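# Shade the marked table square from the lamp with a fan

## Task

Grip the hand fan and position it so its blade casts shade over the entire marked square on the table, blocking the desk lamp's light, then keep it held in that spot; the lamp must not be moved or disturbed.

## Robot and tools

Robot: two six-joint arms, left_arm and right_arm, each ending in a two-finger gripper. Calibrated base positions in the scene frame are left_arm (-0.039, +0.412, +0.013) m, quat_wxyz (+1.000, 0, 0, -0.020), and right_arm (+0.046, -0.484, +0.013) m, quat_wxyz (+1.000, 0, 0, -0.004). A two-camera stand is fixed to the floor behind the arms.

Frame: every hand position, velocity and target is in the scene frame. Its origin sits at table-top height halfway between the nominal bases; +x points out over the table, +y toward left_arm, +z up. Image left and right do not correspond to arm names. Reported hand poses may be a few centimetres off, more when the arm is stretched far.

Joint order in every row and every per-joint list: waist, shoulder, elbow, forearm roll, wrist pitch, wrist roll. Stated ranges (rad): waist -6.283 to 6.283, shoulder -2.304 to 2.304, elbow -4.224 to 0.061, forearm roll -6.283 to 6.283, wrist pitch -2.164 to 2.164, wrist roll -6.283 to 6.283; true ends may differ by 0.010.

execute_actions(actions, cameras): actions is a list of actions; each action is a table of up to 15 rows, one row per 1/30 s step. If fewer than 15 rows are given, the final row repeats to fill the action. Every row is a single list of 14 numbers, each in [-1, 1], covering both arms even when one is idle: six joint values then an opening for left_arm, then the same seven for right_arm. Joint values are offsets, not poses: each counts from the Joint targets as they stood when that action began (not from the previous row), scaled so 1.0 equals 2.262 rad. Sending the same offset in a new action moves the joint further again. The opening is absolute: +1 fully open, -1 closed. An action that would push a joint more than 0.010 rad outward beyond its range is rejected for both arms; if the first action fails against the last reported state, or any action is malformed, the whole call is rejected. A joint clipped at its true end yields the line "joint sent to its limit". An empty actions list just reports state and images. cameras selects images by name; omitted, null or ["all"] gives all, [] gives none, an unknown name invalidates the call.

move(target, speed, blend, opening_speed, blocking, cameras): target is one 14-number row, or a list of up to 15 such rows, laid out and scaled as above; every row is an offset from the Joint targets at the start of the call, not from the previous row. All joints travel together along a path, so the gripper tends to curve, and nothing avoids obstacles or the other arm. speed is the peak rad/s of the joint with the longest travel, 0.01 to 3.14, default 0.5, one value or one per target. blend (rad) rounds corners between listed targets. opening_speed (0.2 or more, per second on the -1..+1 scale) ramps grippers gradually. blocking=false returns after about 0.5 s while motion continues. Paths take at least 0.5 s; beyond 10 s they stop short. The result adds a "move:" line: done, off_target (resting more than 0.01 rad from target, e.g. blocked by contact or weight), moving, held (a check withheld steps or the clearance check ended the move) or fault, plus limits=held if steps were withheld. Faster moves hit harder; aiming past a contact presses harder.

wait(seconds): 0 to 10 s, arms keep their last command; a running move continues. stop(): brakes a running move, needing some distance. zoom_image(camera, region): enlarges [x0, y0, x1, y1] pixels, origin at top-left, at most 504 by 504, of one of the latest images. clear_fault(arm): releases a reported torque fault on left_arm or right_arm. finished_scene(scene): ends the current scene for good, taking its number; call it only once the fan is held steadily in place.

Results: end_effector_position (m) and end_effector_quat_wxyz per gripper; fingers point along gripper +z and close along its y axis, and the reported point lies between closed pads about 2 cm behind the tips. Joint positions and Joint velocities list six joints (rad, rad/s) and then the pad gap (m; 0.084 open). "within noise" means the arm is still. Joint targets are the base for the next offsets. Tool commands show current gripper commands; to keep a gripper unchanged, resend that value, since 0 is a real command. grip_measured uses the opening scale: to hold the fan, command clearly below it (about 24 N per pad max). Joint torques are total drive outputs, positive toward larger angles, noisy and offset. "joint command not followed" means the inter-arm clearance check altered targets. Wrist depth gives a 7x7 grid of distances in mm (195 to 3000, "-" unknown) per wrist camera.

Cameras: cam_head_left, cam_head_right, cam_high, cam_low (504x504) and cam_left_wrist, cam_right_wrist (896x504), with OpenCV calibration supplied; fixed cameras may have drifted up to 2.3 degrees and 9 mm.

Limits: each step a joint target stays within 0.692 rad of its measured angle, and targets putting a gripper over 70 mm from its measured spot are scaled back; large motions need several actions. Contact torque reaching a joint's load limit (waist 44.2, shoulder 41.5, elbow 32.6, forearm roll 16.3, wrist pitch 9.61, wrist roll 10.8 N m, held weight included), or a motor pinned at its torque limit for 1 s, stops that arm until clear_fault. Heat builds from holding, stretching or straining; MOTOR HOT appears at 65 °C and at 80 °C the arm brakes for 30 to 60 s or more.

Avoid: arm-to-arm contact or a gripper closing on the other gripper, hard hits on fixed or heavy items, dropping the fan or releasing it while moving, anything leaving the table, and bumping the lamp. An occasional external push may nudge loose objects.

Each tool is called after "Emit:" by a JSON object that holds its "method" and its "body".

## Session

Emit:
{"method": "execute_actions", "body": {"actions": []}}

Scene clock: 0.00 s.
left_arm: end_effector_position=(+0.1020, +0.5249, +0.3008) grip_measured=+1.00 end_effector_quat_wxyz=(+0.639, -0.488, -0.592, -0.053) | right_arm: end_effector_position=(+0.7143, -0.5785, +0.1220) grip_measured=+1.00 end_effector_quat_wxyz=(-0.095, -0.514, +0.813, -0.257)
Joint positions: left_arm=[-0.135 -0.305 -0.427 0.589 -1.494 -2.466 0.084] | right_arm=[0.059 -0.88 -1.4 -0.982 -0.677 2.898 0.084]
Joint velocities: within noise
Joint torques (N m): no reading
Wrist depth (mm): cam_left_wrist=[1939 2181 2608 2693 2410 2150 2016 / 1888 2131 2552 2838 2541 2336 2049 / 1819 2102 2375 2887 2744 2487 2221 / 1776 1992 2352 2720 - 2635 2168 / - 1969 2219 2632 2868 2288 1850 / - 1880 2126 2500 2343 1916 1583 / - - 2086 2297 1952 1652 1419] | cam_right_wrist=[1885 1709 1548 1391 1311 306 289 / 1762 1603 1432 1350 312 299 277 / 1612 1477 1362 318 302 282 263 / 1497 1366 1286 304 285 268 253 / 1411 1300 1215 287 273 257 241 / 1304 1223 1144 269 259 244 230 / 1237 1154 1083 259 247 234 222]
Joint targets: left_arm=[-0.135 -0.305 -0.427 0.589 -1.494 -2.466] | right_arm=[0.059 -0.880 -1.400 -0.982 -0.677 2.898]
Tool commands: left_gripper/opening=+1.0 right_gripper/opening=+1.0

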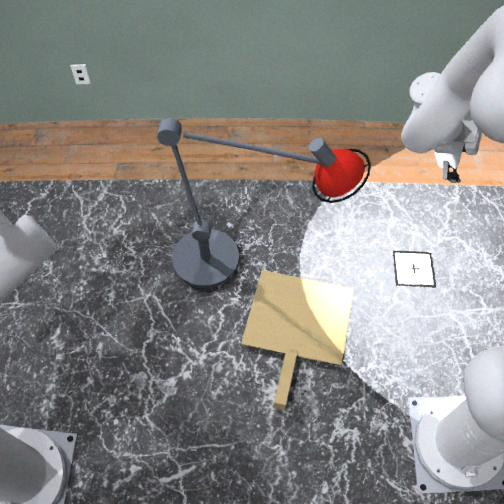

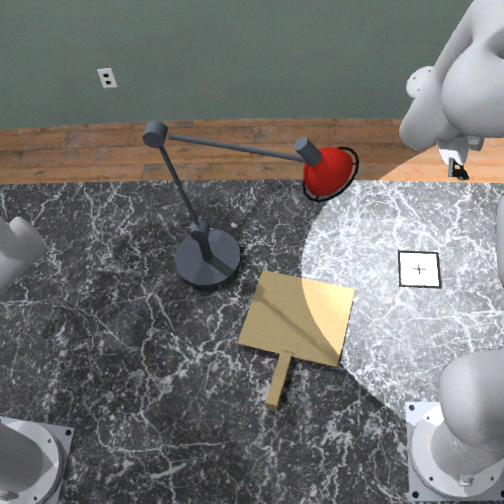

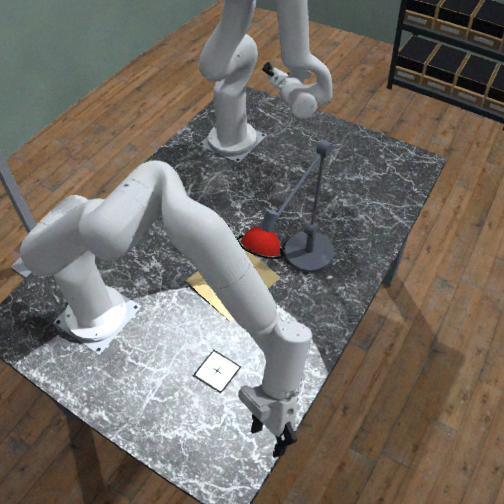

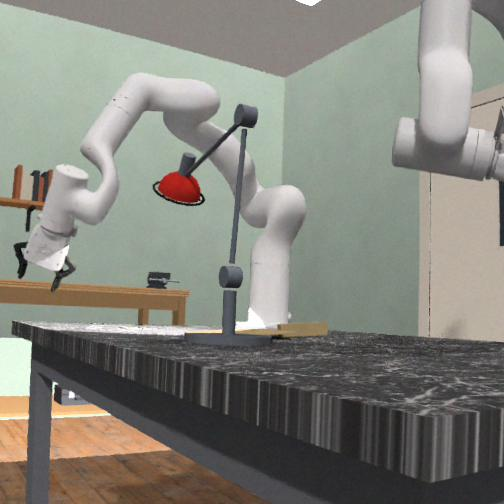

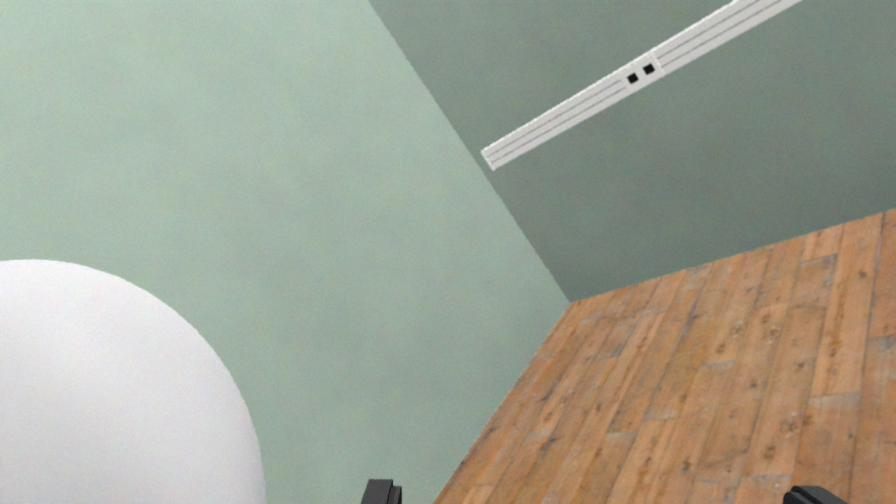

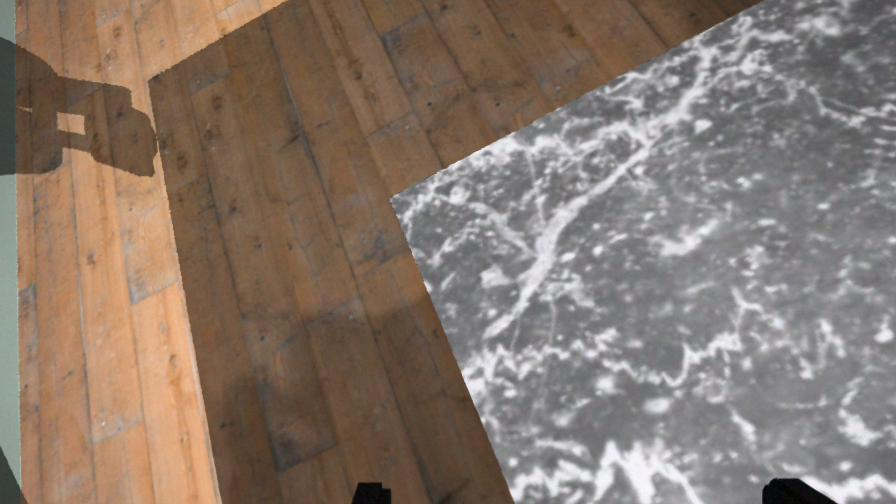

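Emit:
{"method": "zoom_image", "body": {"camera": "cam_low", "region": [130, 280, 350, 370]}}

Emit:
{"method": "zoom_image", "body": {"camera": "cam_head_left", "region": [220, 250, 380, 420]}}

Emit:
{"method": "zoom_image", "body": {"camera": "cam_low", "region": [130, 80, 290, 240]}}

Emit:
{"method": "move", "body": {"target": [0,0,0,0,0,0,1, 0,0.3451,0.4147,0.4341,0.1391,-0.6746,1], "speed": 1.2}}

Scaled by 2.291 from the camera's 504x504 image, which has a finer 720x720 frame.

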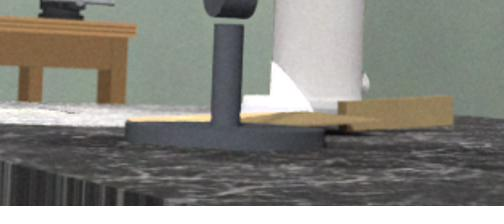

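Scaled by 2.965 from the camera's 504x504 image, which has a finer 720x720 frame.

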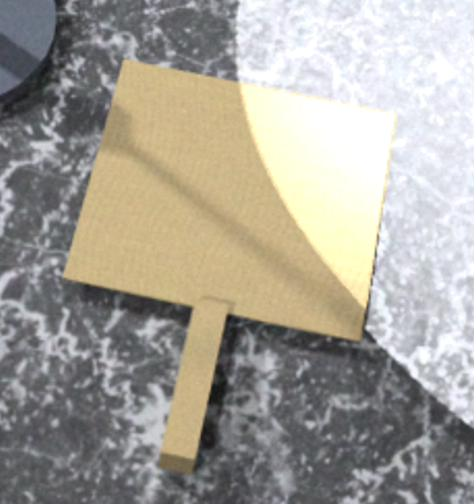

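Scaled by 3.150 from the camera's 504x504 image, which has a finer 720x720 frame.

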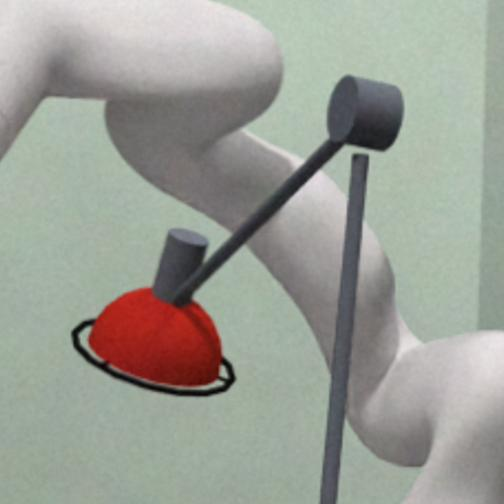

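Scene clock: 75.37 s.
left_arm: end_effector_position=(+0.1020, +0.5249, +0.3008) grip_measured=+1.00 end_effector_quat_wxyz=(+0.639, -0.488, -0.592, -0.053) | right_arm: end_effector_position=(+0.3753, -0.4680, +0.1750) grip_measured=+1.00 end_effector_quat_wxyz=(+0.000, +0.789, -0.614, +0.000)
Joint positions: left_arm=[-0.135 -0.305 -0.427 0.589 -1.494 -2.466 0.084] | right_arm=[0.059 -0.1 -0.462 0 -0.362 1.373 0.084]
Joint velocities: within noise
Joint torques (N m): left_arm=[-0.73 25.29 -12.36 0.47 -2.05 -0.16] | right_arm=[-0.4 29.24 -9.97 0.85 0.54 -0.21]
Wrist depth (mm): cam_left_wrist=[1924 2229 2586 2743 2431 2127 1965 / 1897 2144 2513 2781 2567 2327 2086 / 1824 2072 2397 2830 2752 2485 2238 / 1762 1994 2326 2745 - 2638 2180 / - 1947 2226 2639 2921 2299 1850 / - 1923 2122 2489 2329 1888 1568 / - - 2072 2298 1965 1655 1419] | cam_right_wrist=[295 297 299 302 304 306 308 / 295 298 300 302 304 306 308 / 296 298 300 302 304 307 309 / 296 298 301 303 304 306 309 / 297 298 300 303 304 307 309 / 297 298 300 303 305 307 310 / 297 299 300 303 305 307 310]
Joint targets: left_arm=[-0.135 -0.305 -0.427 0.589 -1.494 -2.466] | right_arm=[0.059 -0.100 -0.462 0.000 -0.362 1.373]
move: done
camera_calibration:
cam_right_wrist: T_world_to_cam=[[-0.967404, -0.252533, 0.0188557, 0.273209], [-0.252513, 0.967587, 0.00348922, 0.612954], [-0.0191256, -0.00138581, -0.999816, 0.30556], [0, 0, 0, 1]] pos_world=[0.424926, -0.523668, 0.298213]

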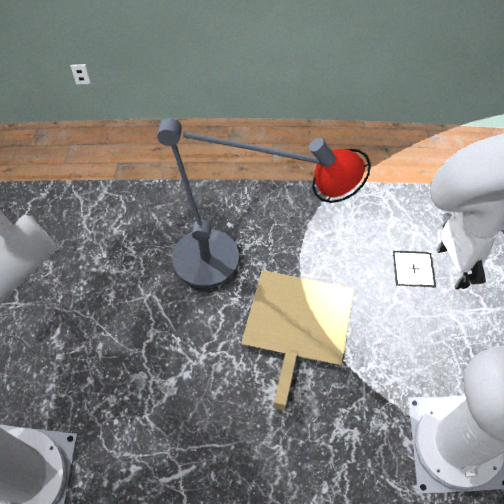

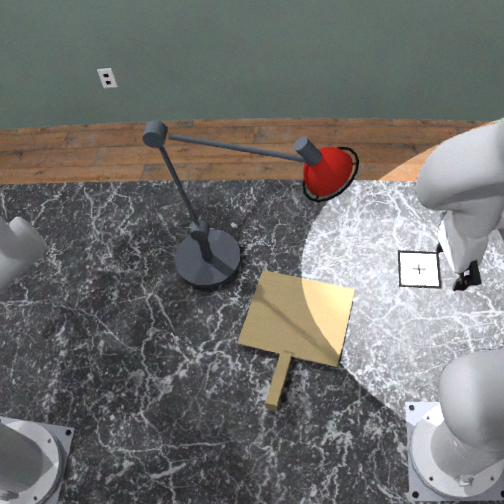

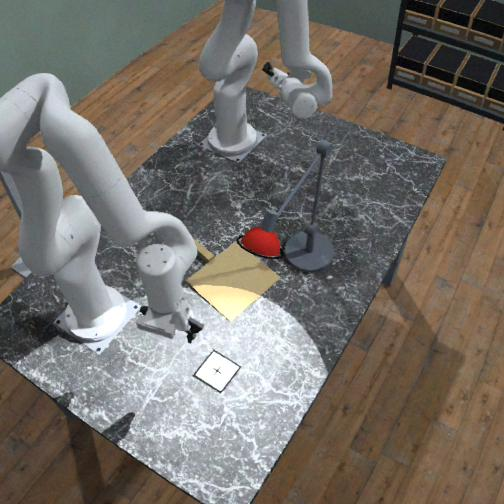

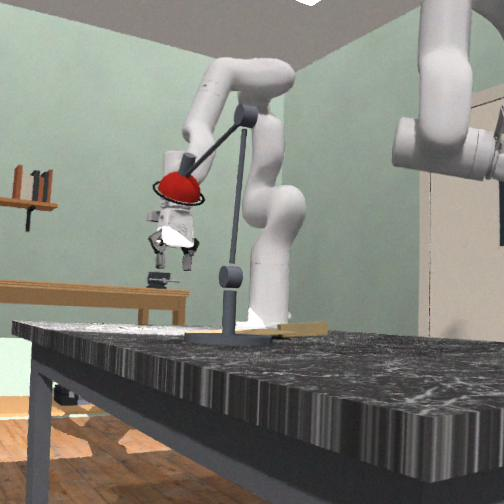

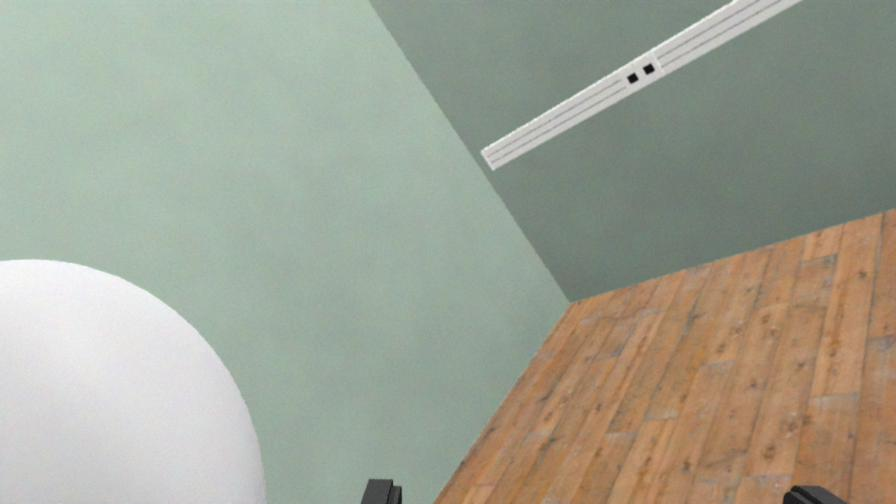

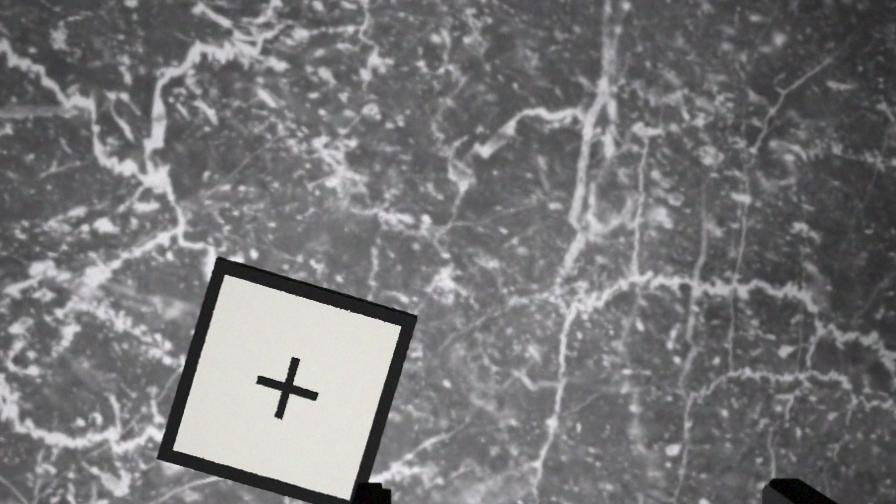

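Emit:
{"method": "move", "body": {"target": [0,0,0,0,0,0,1, 0,0,0,0,0,0,1], "cameras": []}}

Emit:
{"method": "move", "body": {"target": [0,0,0,0,0,0,1, 0.4819,-0.0875,-0.0728,0,0.0148,-0.0013,1], "speed": 0.9, "cameras": ["cam_head_left","cam_right_wrist","cam_low"]}}

Scene clock: 84.60 s.
left_arm: end_effector_position=(+0.1020, +0.5249, +0.3008) grip_measured=+1.00 end_effector_quat_wxyz=(+0.639, -0.488, -0.592, -0.053) | right_arm: end_effector_position=(+0.3752, -0.4680, +0.1750) grip_measured=+1.00 end_effector_quat_wxyz=(+0.000, +0.789, -0.614, +0.000)
Joint positions: left_arm=[-0.135 -0.305 -0.427 0.589 -1.494 -2.466 0.084] | right_arm=[0.059 -0.1 -0.462 0 -0.362 1.373 0.084]
Joint velocities: within noise
Joint torques (N m): left_arm=[0.42 25.24 -11.92 0.41 -2.01 -0.04] | right_arm=[-1.06 27 -11.58 0.61 0.1 0.05]
Wrist depth (mm): cam_left_wrist=[1947 2249 2604 2650 2415 2163 2024 / 1891 2126 2449 2888 2572 2297 2069 / 1811 2078 2414 2830 2766 2465 2234 / 1803 1970 2287 2722 - 2661 2200 / - 1949 2234 2635 2829 2284 1874 / - 1924 2139 2472 2353 1933 1591 / - - 2099 2357 1981 1651 1420] | cam_right_wrist=[295 297 299 302 304 306 308 / 296 298 300 302 304 306 309 / 296 298 300 302 305 306 308 / 296 298 301 303 304 307 309 / 296 298 300 303 305 307 309 / 297 298 300 303 304 307 309 / 297 299 300 303 305 308 310]
Joint targets: left_arm=[-0.135 -0.305 -0.427 0.589 -1.494 -2.466] | right_arm=[0.059 -0.100 -0.462 0.000 -0.362 1.373]
move: done
No camera images: "cameras" was empty.

Scene clock: 86.63 s.
left_arm: end_effector_position=(+0.1020, +0.5249, +0.3008) grip_measured=+1.00 end_effector_quat_wxyz=(+0.639, -0.488, -0.592, -0.053) | right_arm: end_effector_position=(+0.2102, -0.1265, +0.1503) grip_measured=+1.00 end_effector_quat_wxyz=(+0.000, +0.993, -0.115, +0.000)
Joint positions: left_arm=[-0.135 -0.305 -0.427 0.589 -1.494 -2.466 0.084] | right_arm=[1.148 -0.298 -0.627 0 -0.329 1.37 0.084]
Joint velocities: within noise
Joint torques (N m): left_arm=[-0.08 25.19 -11.87 -0.09 -2.13 -0.13] | right_arm=[1.2 15.89 -17.96 0.42 0.43 -0.08]
Wrist depth (mm): cam_left_wrist=[1944 2201 2595 2725 2464 2172 2010 / 1861 2130 2491 2824 2503 2316 2080 / 1834 2064 2371 2827 2786 2479 2224 / 1778 1980 2297 2763 - 2662 2181 / - 1942 2260 2634 2843 2340 1852 / - 1929 2137 2447 2370 1918 1574 / - - 2108 2314 1968 1660 1410] | cam_right_wrist=[271 273 268 269 271 273 283 / 271 273 266 267 270 271 283 / 271 273 263 265 268 269 283 / 272 273 262 264 266 267 283 / 272 273 261 262 265 281 283 / 272 274 276 277 279 281 284 / 272 274 276 277 280 282 284]
Joint targets: left_arm=[-0.135 -0.305 -0.427 0.589 -1.494 -2.466] | right_arm=[1.149 -0.298 -0.627 0.000 -0.329 1.370]
move: done
camera_calibration:
cam_right_wrist: T_world_to_cam=[[-0.220854, -0.975129, 0.0186477, -0.0480788], [-0.975278, 0.220954, 0.00347367, 0.298442], [-0.00750757, -0.0174195, -0.99982, 0.273803], [0, 0, 0, 1]] pos_world=[0.282502, -0.108056, 0.273614]
Images, in order (width x height): cam_head_left 504x504, cam_low 504x504, cam_right_wrist 896x504.

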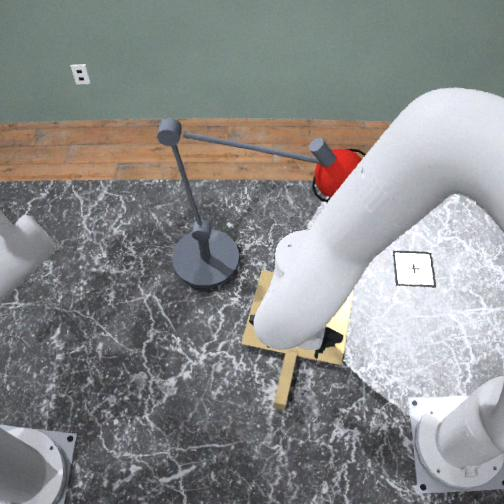

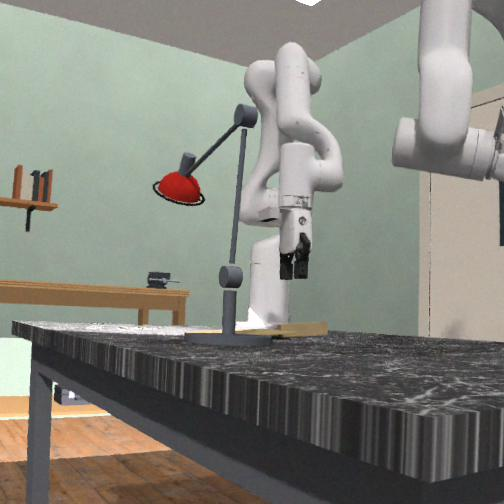

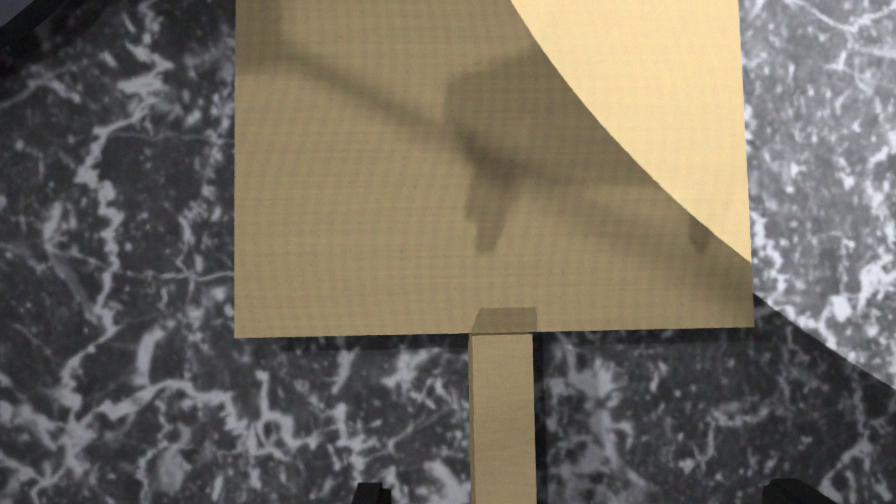

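Emit:
{"method": "move", "body": {"target": [[0,0,0,0,0,0,1, 0.0097,-0.0819,-0.0060,0,0.0759,0.0097,1],[0,0,0,0,0,0,1, 0.0097,-0.1482,-0.0187,0,0.1294,0.0097,1]], "speed": [0.3,0.12], "blend": 0.03}}

Scene clock: 103.60 s.
left_arm: end_effector_position=(+0.1020, +0.5249, +0.3008) grip_measured=+1.00 end_effector_quat_wxyz=(+0.639, -0.488, -0.592, -0.053) | right_arm: end_effector_position=(+0.2030, -0.1212, +0.0264) grip_measured=+1.00 end_effector_quat_wxyz=(+0.000, +0.993, -0.115, +0.000)
Joint positions: left_arm=[-0.135 -0.305 -0.427 0.589 -1.494 -2.466 0.084] | right_arm=[1.171 -0.633 -0.669 0 -0.036 1.392 0.084]
Joint velocities: within noise
Joint torques (N m): left_arm=[-0.66 25.28 -11.46 0.08 -2.02 -0.05] | right_arm=[1.03 19.44 -12.52 0.16 0.63 0.33]
Wrist depth (mm): cam_left_wrist=[1915 2192 2569 2701 2433 2176 1989 / 1894 2131 2528 2887 2516 2263 2078 / 1839 2051 2388 2798 2739 2514 2205 / 1786 2005 2324 2707 - 2626 2190 / - 1943 2215 2668 2887 2359 1839 / - 1918 2153 2476 2387 1932 1594 / - - 2061 2297 1961 1643 1412] | cam_right_wrist=[- - - - - - - / - - - - - - - / - - - - - - - / - - - - - - - / - - - - - - - / - - - - - - - / - - - - - - -]
Joint targets: left_arm=[-0.135 -0.305 -0.427 0.589 -1.494 -2.466] | right_arm=[1.171 -0.633 -0.669 0.000 -0.036 1.392]
move: done
camera_calibration:
cam_right_wrist: T_world_to_cam=[[-0.220641, -0.975171, 0.018939, -0.0422976], [-0.975326, 0.220742, 0.00341116, 0.290681], [-0.00750711, -0.0177191, -0.999815, 0.149831], [0, 0, 0, 1]] pos_world=[0.275301, -0.102758, 0.149613]

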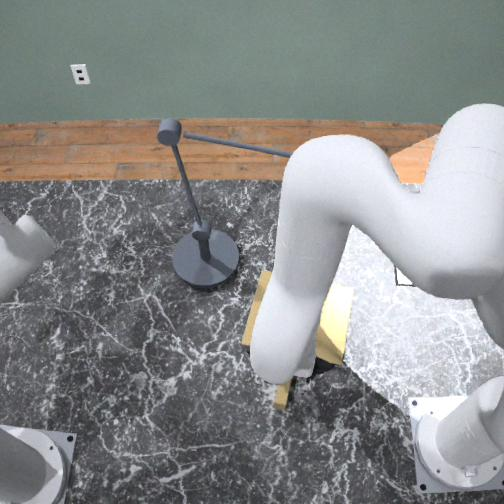

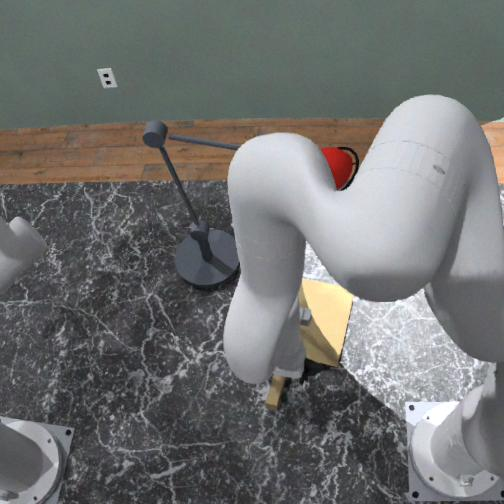

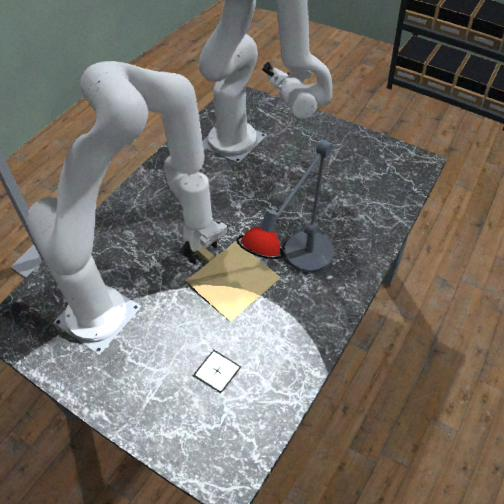

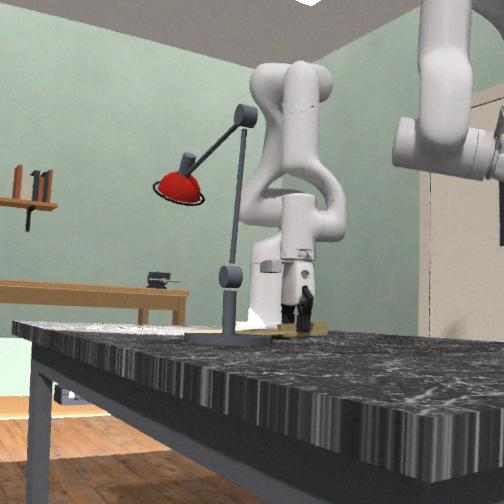

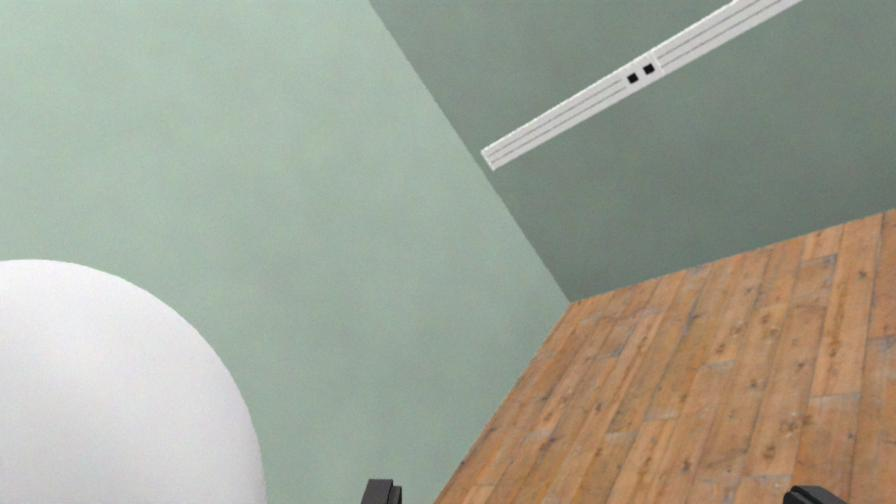

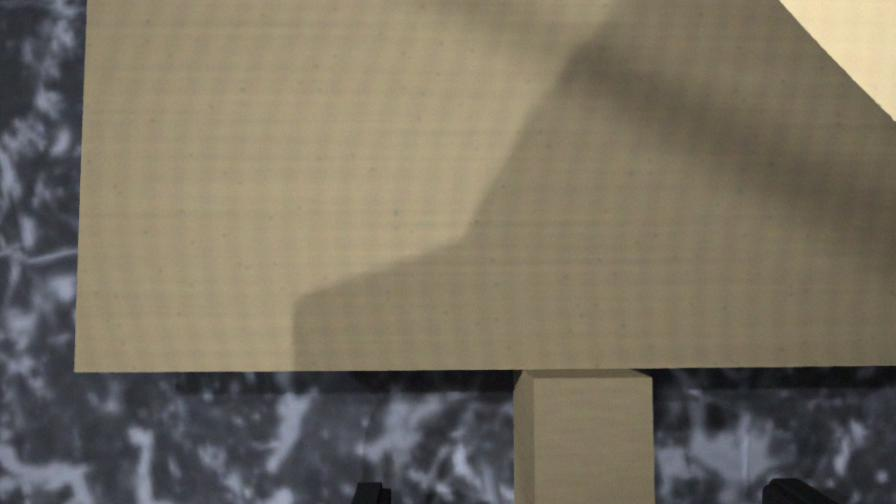

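Emit:
{"method": "move", "body": {"target": [0,0,0,0,0,0,1, 0,0,0,0,0,0,-1], "opening_speed": 1.0, "cameras": ["cam_right_wrist"]}}

Emit:
{"method": "move", "body": {"target": [0,0,0,0,0,0,1, 0,0.0603,0.0120,0,-0.0483,0,-1], "speed": 0.15, "cameras": ["cam_right_wrist","cam_low","cam_high"]}}

Scene clock: 115.37 s.
left_arm: end_effector_position=(+0.1020, +0.5249, +0.3008) grip_measured=+1.00 end_effector_quat_wxyz=(+0.639, -0.488, -0.592, -0.053) | right_arm: end_effector_position=(+0.2030, -0.1212, +0.0263) grip_measured=-0.46 end_effector_quat_wxyz=(+0.000, +0.993, -0.115, +0.000)
Joint positions: left_arm=[-0.135 -0.305 -0.427 0.589 -1.494 -2.466 0.084] | right_arm=[1.171 -0.633 -0.669 0 -0.036 1.392 0.024]
Joint velocities: within noise
Joint torques (N m): left_arm=[1.05 25.31 -11.69 0.12 -2.15 0.04] | right_arm=[1.17 21.99 -8.27 0.51 -0.07 0.09]
Wrist depth (mm): cam_left_wrist=[1931 2196 2646 2747 2459 2187 2008 / 1873 2129 2510 2862 2507 2279 2066 / 1819 2032 2366 2877 2706 2479 2208 / 1783 1977 2276 2702 - 2634 2204 / - 1968 2228 2598 2879 2295 1840 / - 1919 2120 2520 2339 1927 1566 / - - 2092 2310 1967 1675 1406] | cam_right_wrist=[- - - - - - - / - - - - - - - / - - - - - - - / - - - - - - - / - - - - - - - / - - - - - - - / - - - - - - -]
Joint targets: left_arm=[-0.135 -0.305 -0.427 0.589 -1.494 -2.466] | right_arm=[1.171 -0.633 -0.669 0.000 -0.036 1.392]
move: done
camera_calibration:
cam_right_wrist: T_world_to_cam=[[-0.220641, -0.975171, 0.018939, -0.0422957], [-0.975326, 0.220742, 0.00341116, 0.290681], [-0.00750711, -0.0177191, -0.999815, 0.149731], [0, 0, 0, 1]] pos_world=[0.275301, -0.102758, 0.149513]
Images, in order (width x height): cam_right_wrist 896x504.

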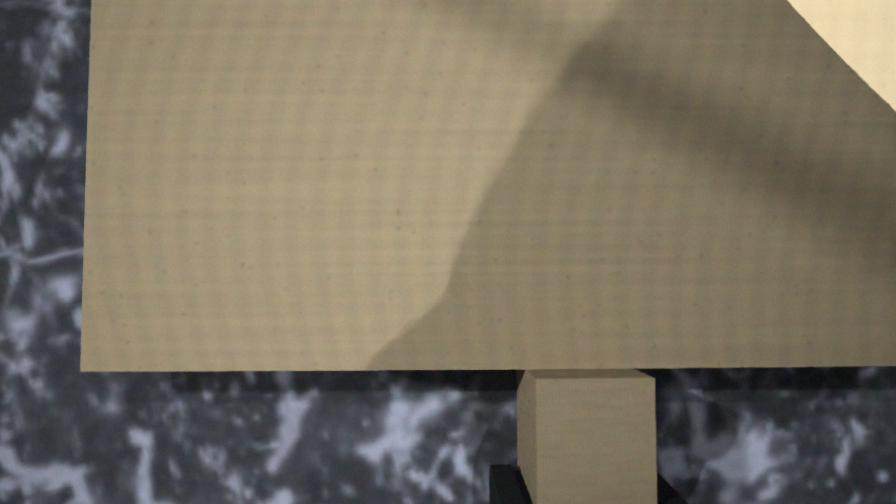

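Scene clock: 116.83 s.
left_arm: end_effector_position=(+0.1020, +0.5249, +0.3008) grip_measured=+1.00 end_effector_quat_wxyz=(+0.639, -0.488, -0.592, -0.053) | right_arm: end_effector_position=(+0.2030, -0.1213, +0.0752) grip_measured=-0.46 end_effector_quat_wxyz=(+0.000, +0.993, -0.115, +0.000)
Joint positions: left_arm=[-0.135 -0.305 -0.427 0.589 -1.494 -2.466 0.084] | right_arm=[1.171 -0.497 -0.642 0 -0.145 1.392 0.024]
Joint velocities: within noise
Joint torques (N m): left_arm=[-0.09 25.88 -12.12 0.02 -2.11 -0.14] | right_arm=[2.37 43.29 -7.76 0.54 -0.02 0.01]
Wrist depth (mm): cam_left_wrist=[1950 2192 2587 2696 2395 2162 1996 / 1897 2127 2495 2807 2554 2286 2064 / 1827 2079 2379 2808 2774 2481 2227 / 1772 1990 2360 2710 - 2622 2197 / - 1952 2170 2602 2853 2336 1849 / - 1951 2138 2507 2343 1922 1583 / - - 2082 2289 1947 1638 1412] | cam_right_wrist=[- - - - - - - / - - - - - - - / - - - - - - - / - - - - - - - / - - - - - - - / 201 201 202 203 - 204 205 / 201 201 202 - - 204 205]
Joint targets: left_arm=[-0.135 -0.305 -0.427 0.589 -1.494 -2.466] | right_arm=[1.171 -0.497 -0.642 0.000 -0.145 1.392]
move: done
camera_calibration:
cam_right_wrist: T_world_to_cam=[[-0.220639, -0.975172, 0.018939, -0.0432443], [-0.975327, 0.22074, 0.00341119, 0.290417], [-0.0075071, -0.0177191, -0.999815, 0.198622], [0, 0, 0, 1]] pos_world=[0.275201, -0.102758, 0.198413]
Images, in order (width x height): cam_high 504x504, cam_low 504x504, cam_right_wrist 896x504.

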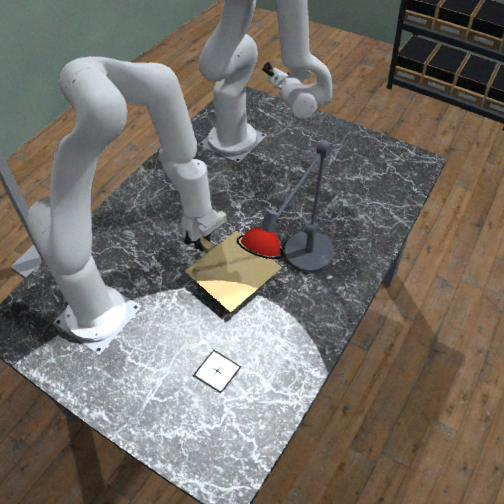

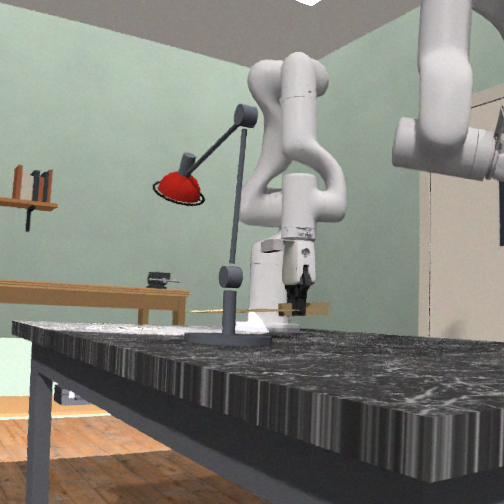

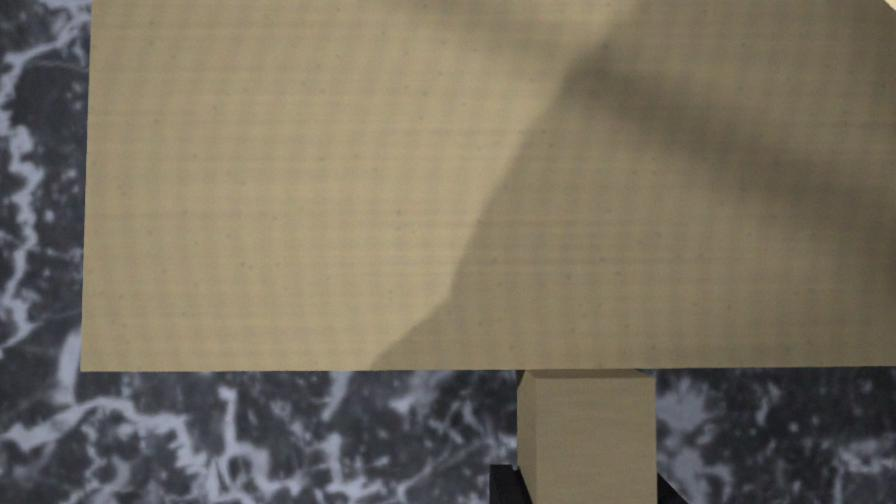

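Emit:
{"method": "move", "body": {"target": [0,0,0,0,0,0,1, -0.3941,0.0539,0.1009,0,0.0471,-0.4953,-1], "speed": 0.7}}

Scene clock: 120.37 s.
left_arm: end_effector_position=(+0.1020, +0.5249, +0.3008) grip_measured=+1.00 end_effector_quat_wxyz=(+0.639, -0.488, -0.592, -0.053) | right_arm: end_effector_position=(+0.3436, -0.4018, +0.0753) grip_measured=-0.46 end_effector_quat_wxyz=(+0.000, +1.000, -0.001, +0.000)
Joint positions: left_arm=[-0.135 -0.305 -0.427 0.589 -1.494 -2.466 0.084] | right_arm=[0.279 -0.375 -0.414 0 -0.039 0.271 0.024]
Joint velocities: within noise
Joint torques (N m): left_arm=[0.94 25.59 -12.03 0.19 -2.12 -0.13] | right_arm=[-4.8 34.06 -6.99 0.64 0.56 -0.23]
Wrist depth (mm): cam_left_wrist=[1952 2209 2606 2744 2389 2197 1969 / 1909 2157 2474 2836 2559 2346 2069 / 1793 2056 2361 2884 2748 2464 2205 / 1763 2000 2295 2692 - 2630 2210 / - 1933 2207 2606 2895 2318 1844 / - 1920 2148 2491 2334 1955 1583 / - - 2052 2287 1955 1682 1427] | cam_right_wrist=[- - - - - - - / - - - - - - - / - - - - - - - / - - - - - - - / - - - - - - - / 201 202 203 203 - 206 206 / 201 202 203 - - 206 207]
Joint targets: left_arm=[-0.135 -0.305 -0.427 0.589 -1.494 -2.466] | right_arm=[0.279 -0.375 -0.414 0.000 -0.039 0.271]
move: done
camera_calibration:
cam_right_wrist: T_world_to_cam=[[0.00633603, -0.999804, 0.0187651, -0.373721], [-0.999975, -0.00627641, 0.00323431, 0.406769], [-0.0031159, -0.0187851, -0.999819, 0.192851], [0, 0, 0, 1]] pos_world=[0.409728, -0.367472, 0.198513]

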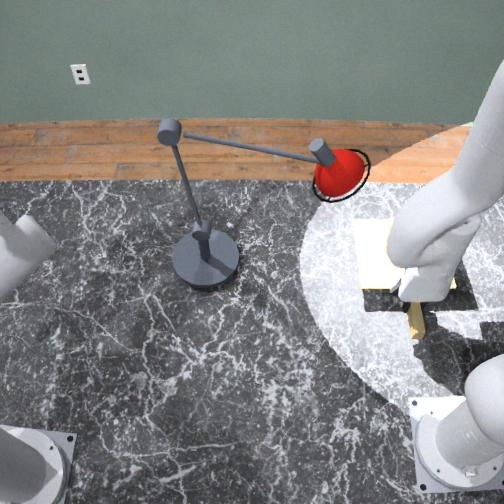

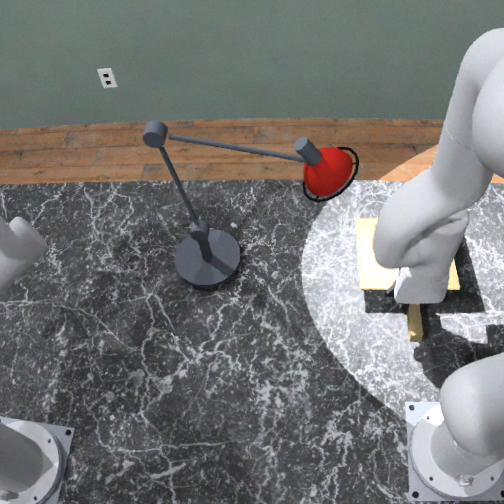

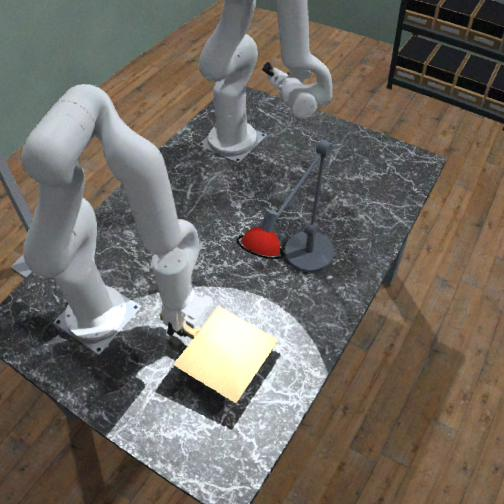

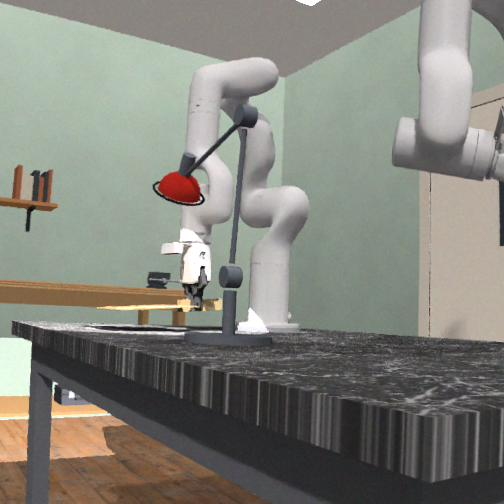

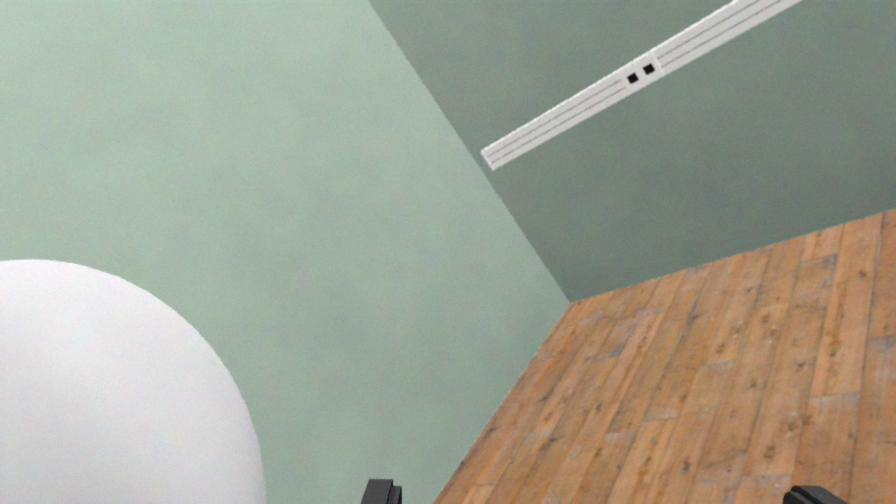

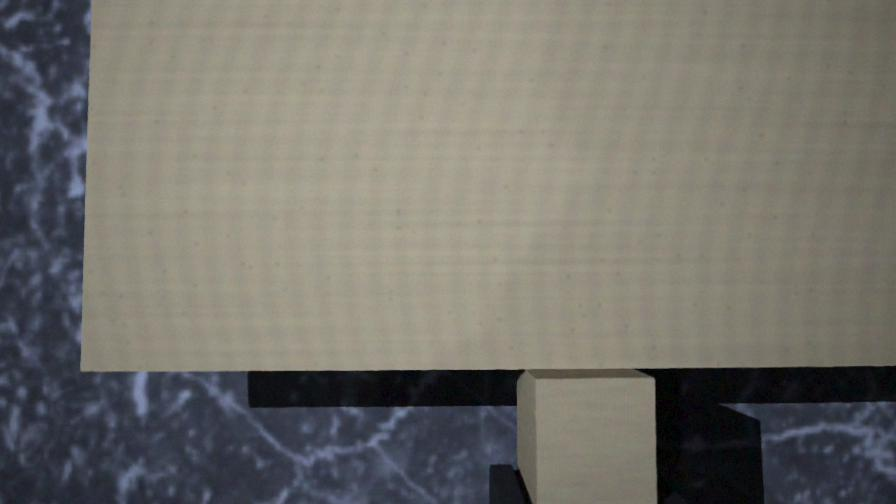

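Emit:
{"method": "finished_scene", "body": {"scene": 1}}

The scene is finished: the task was done.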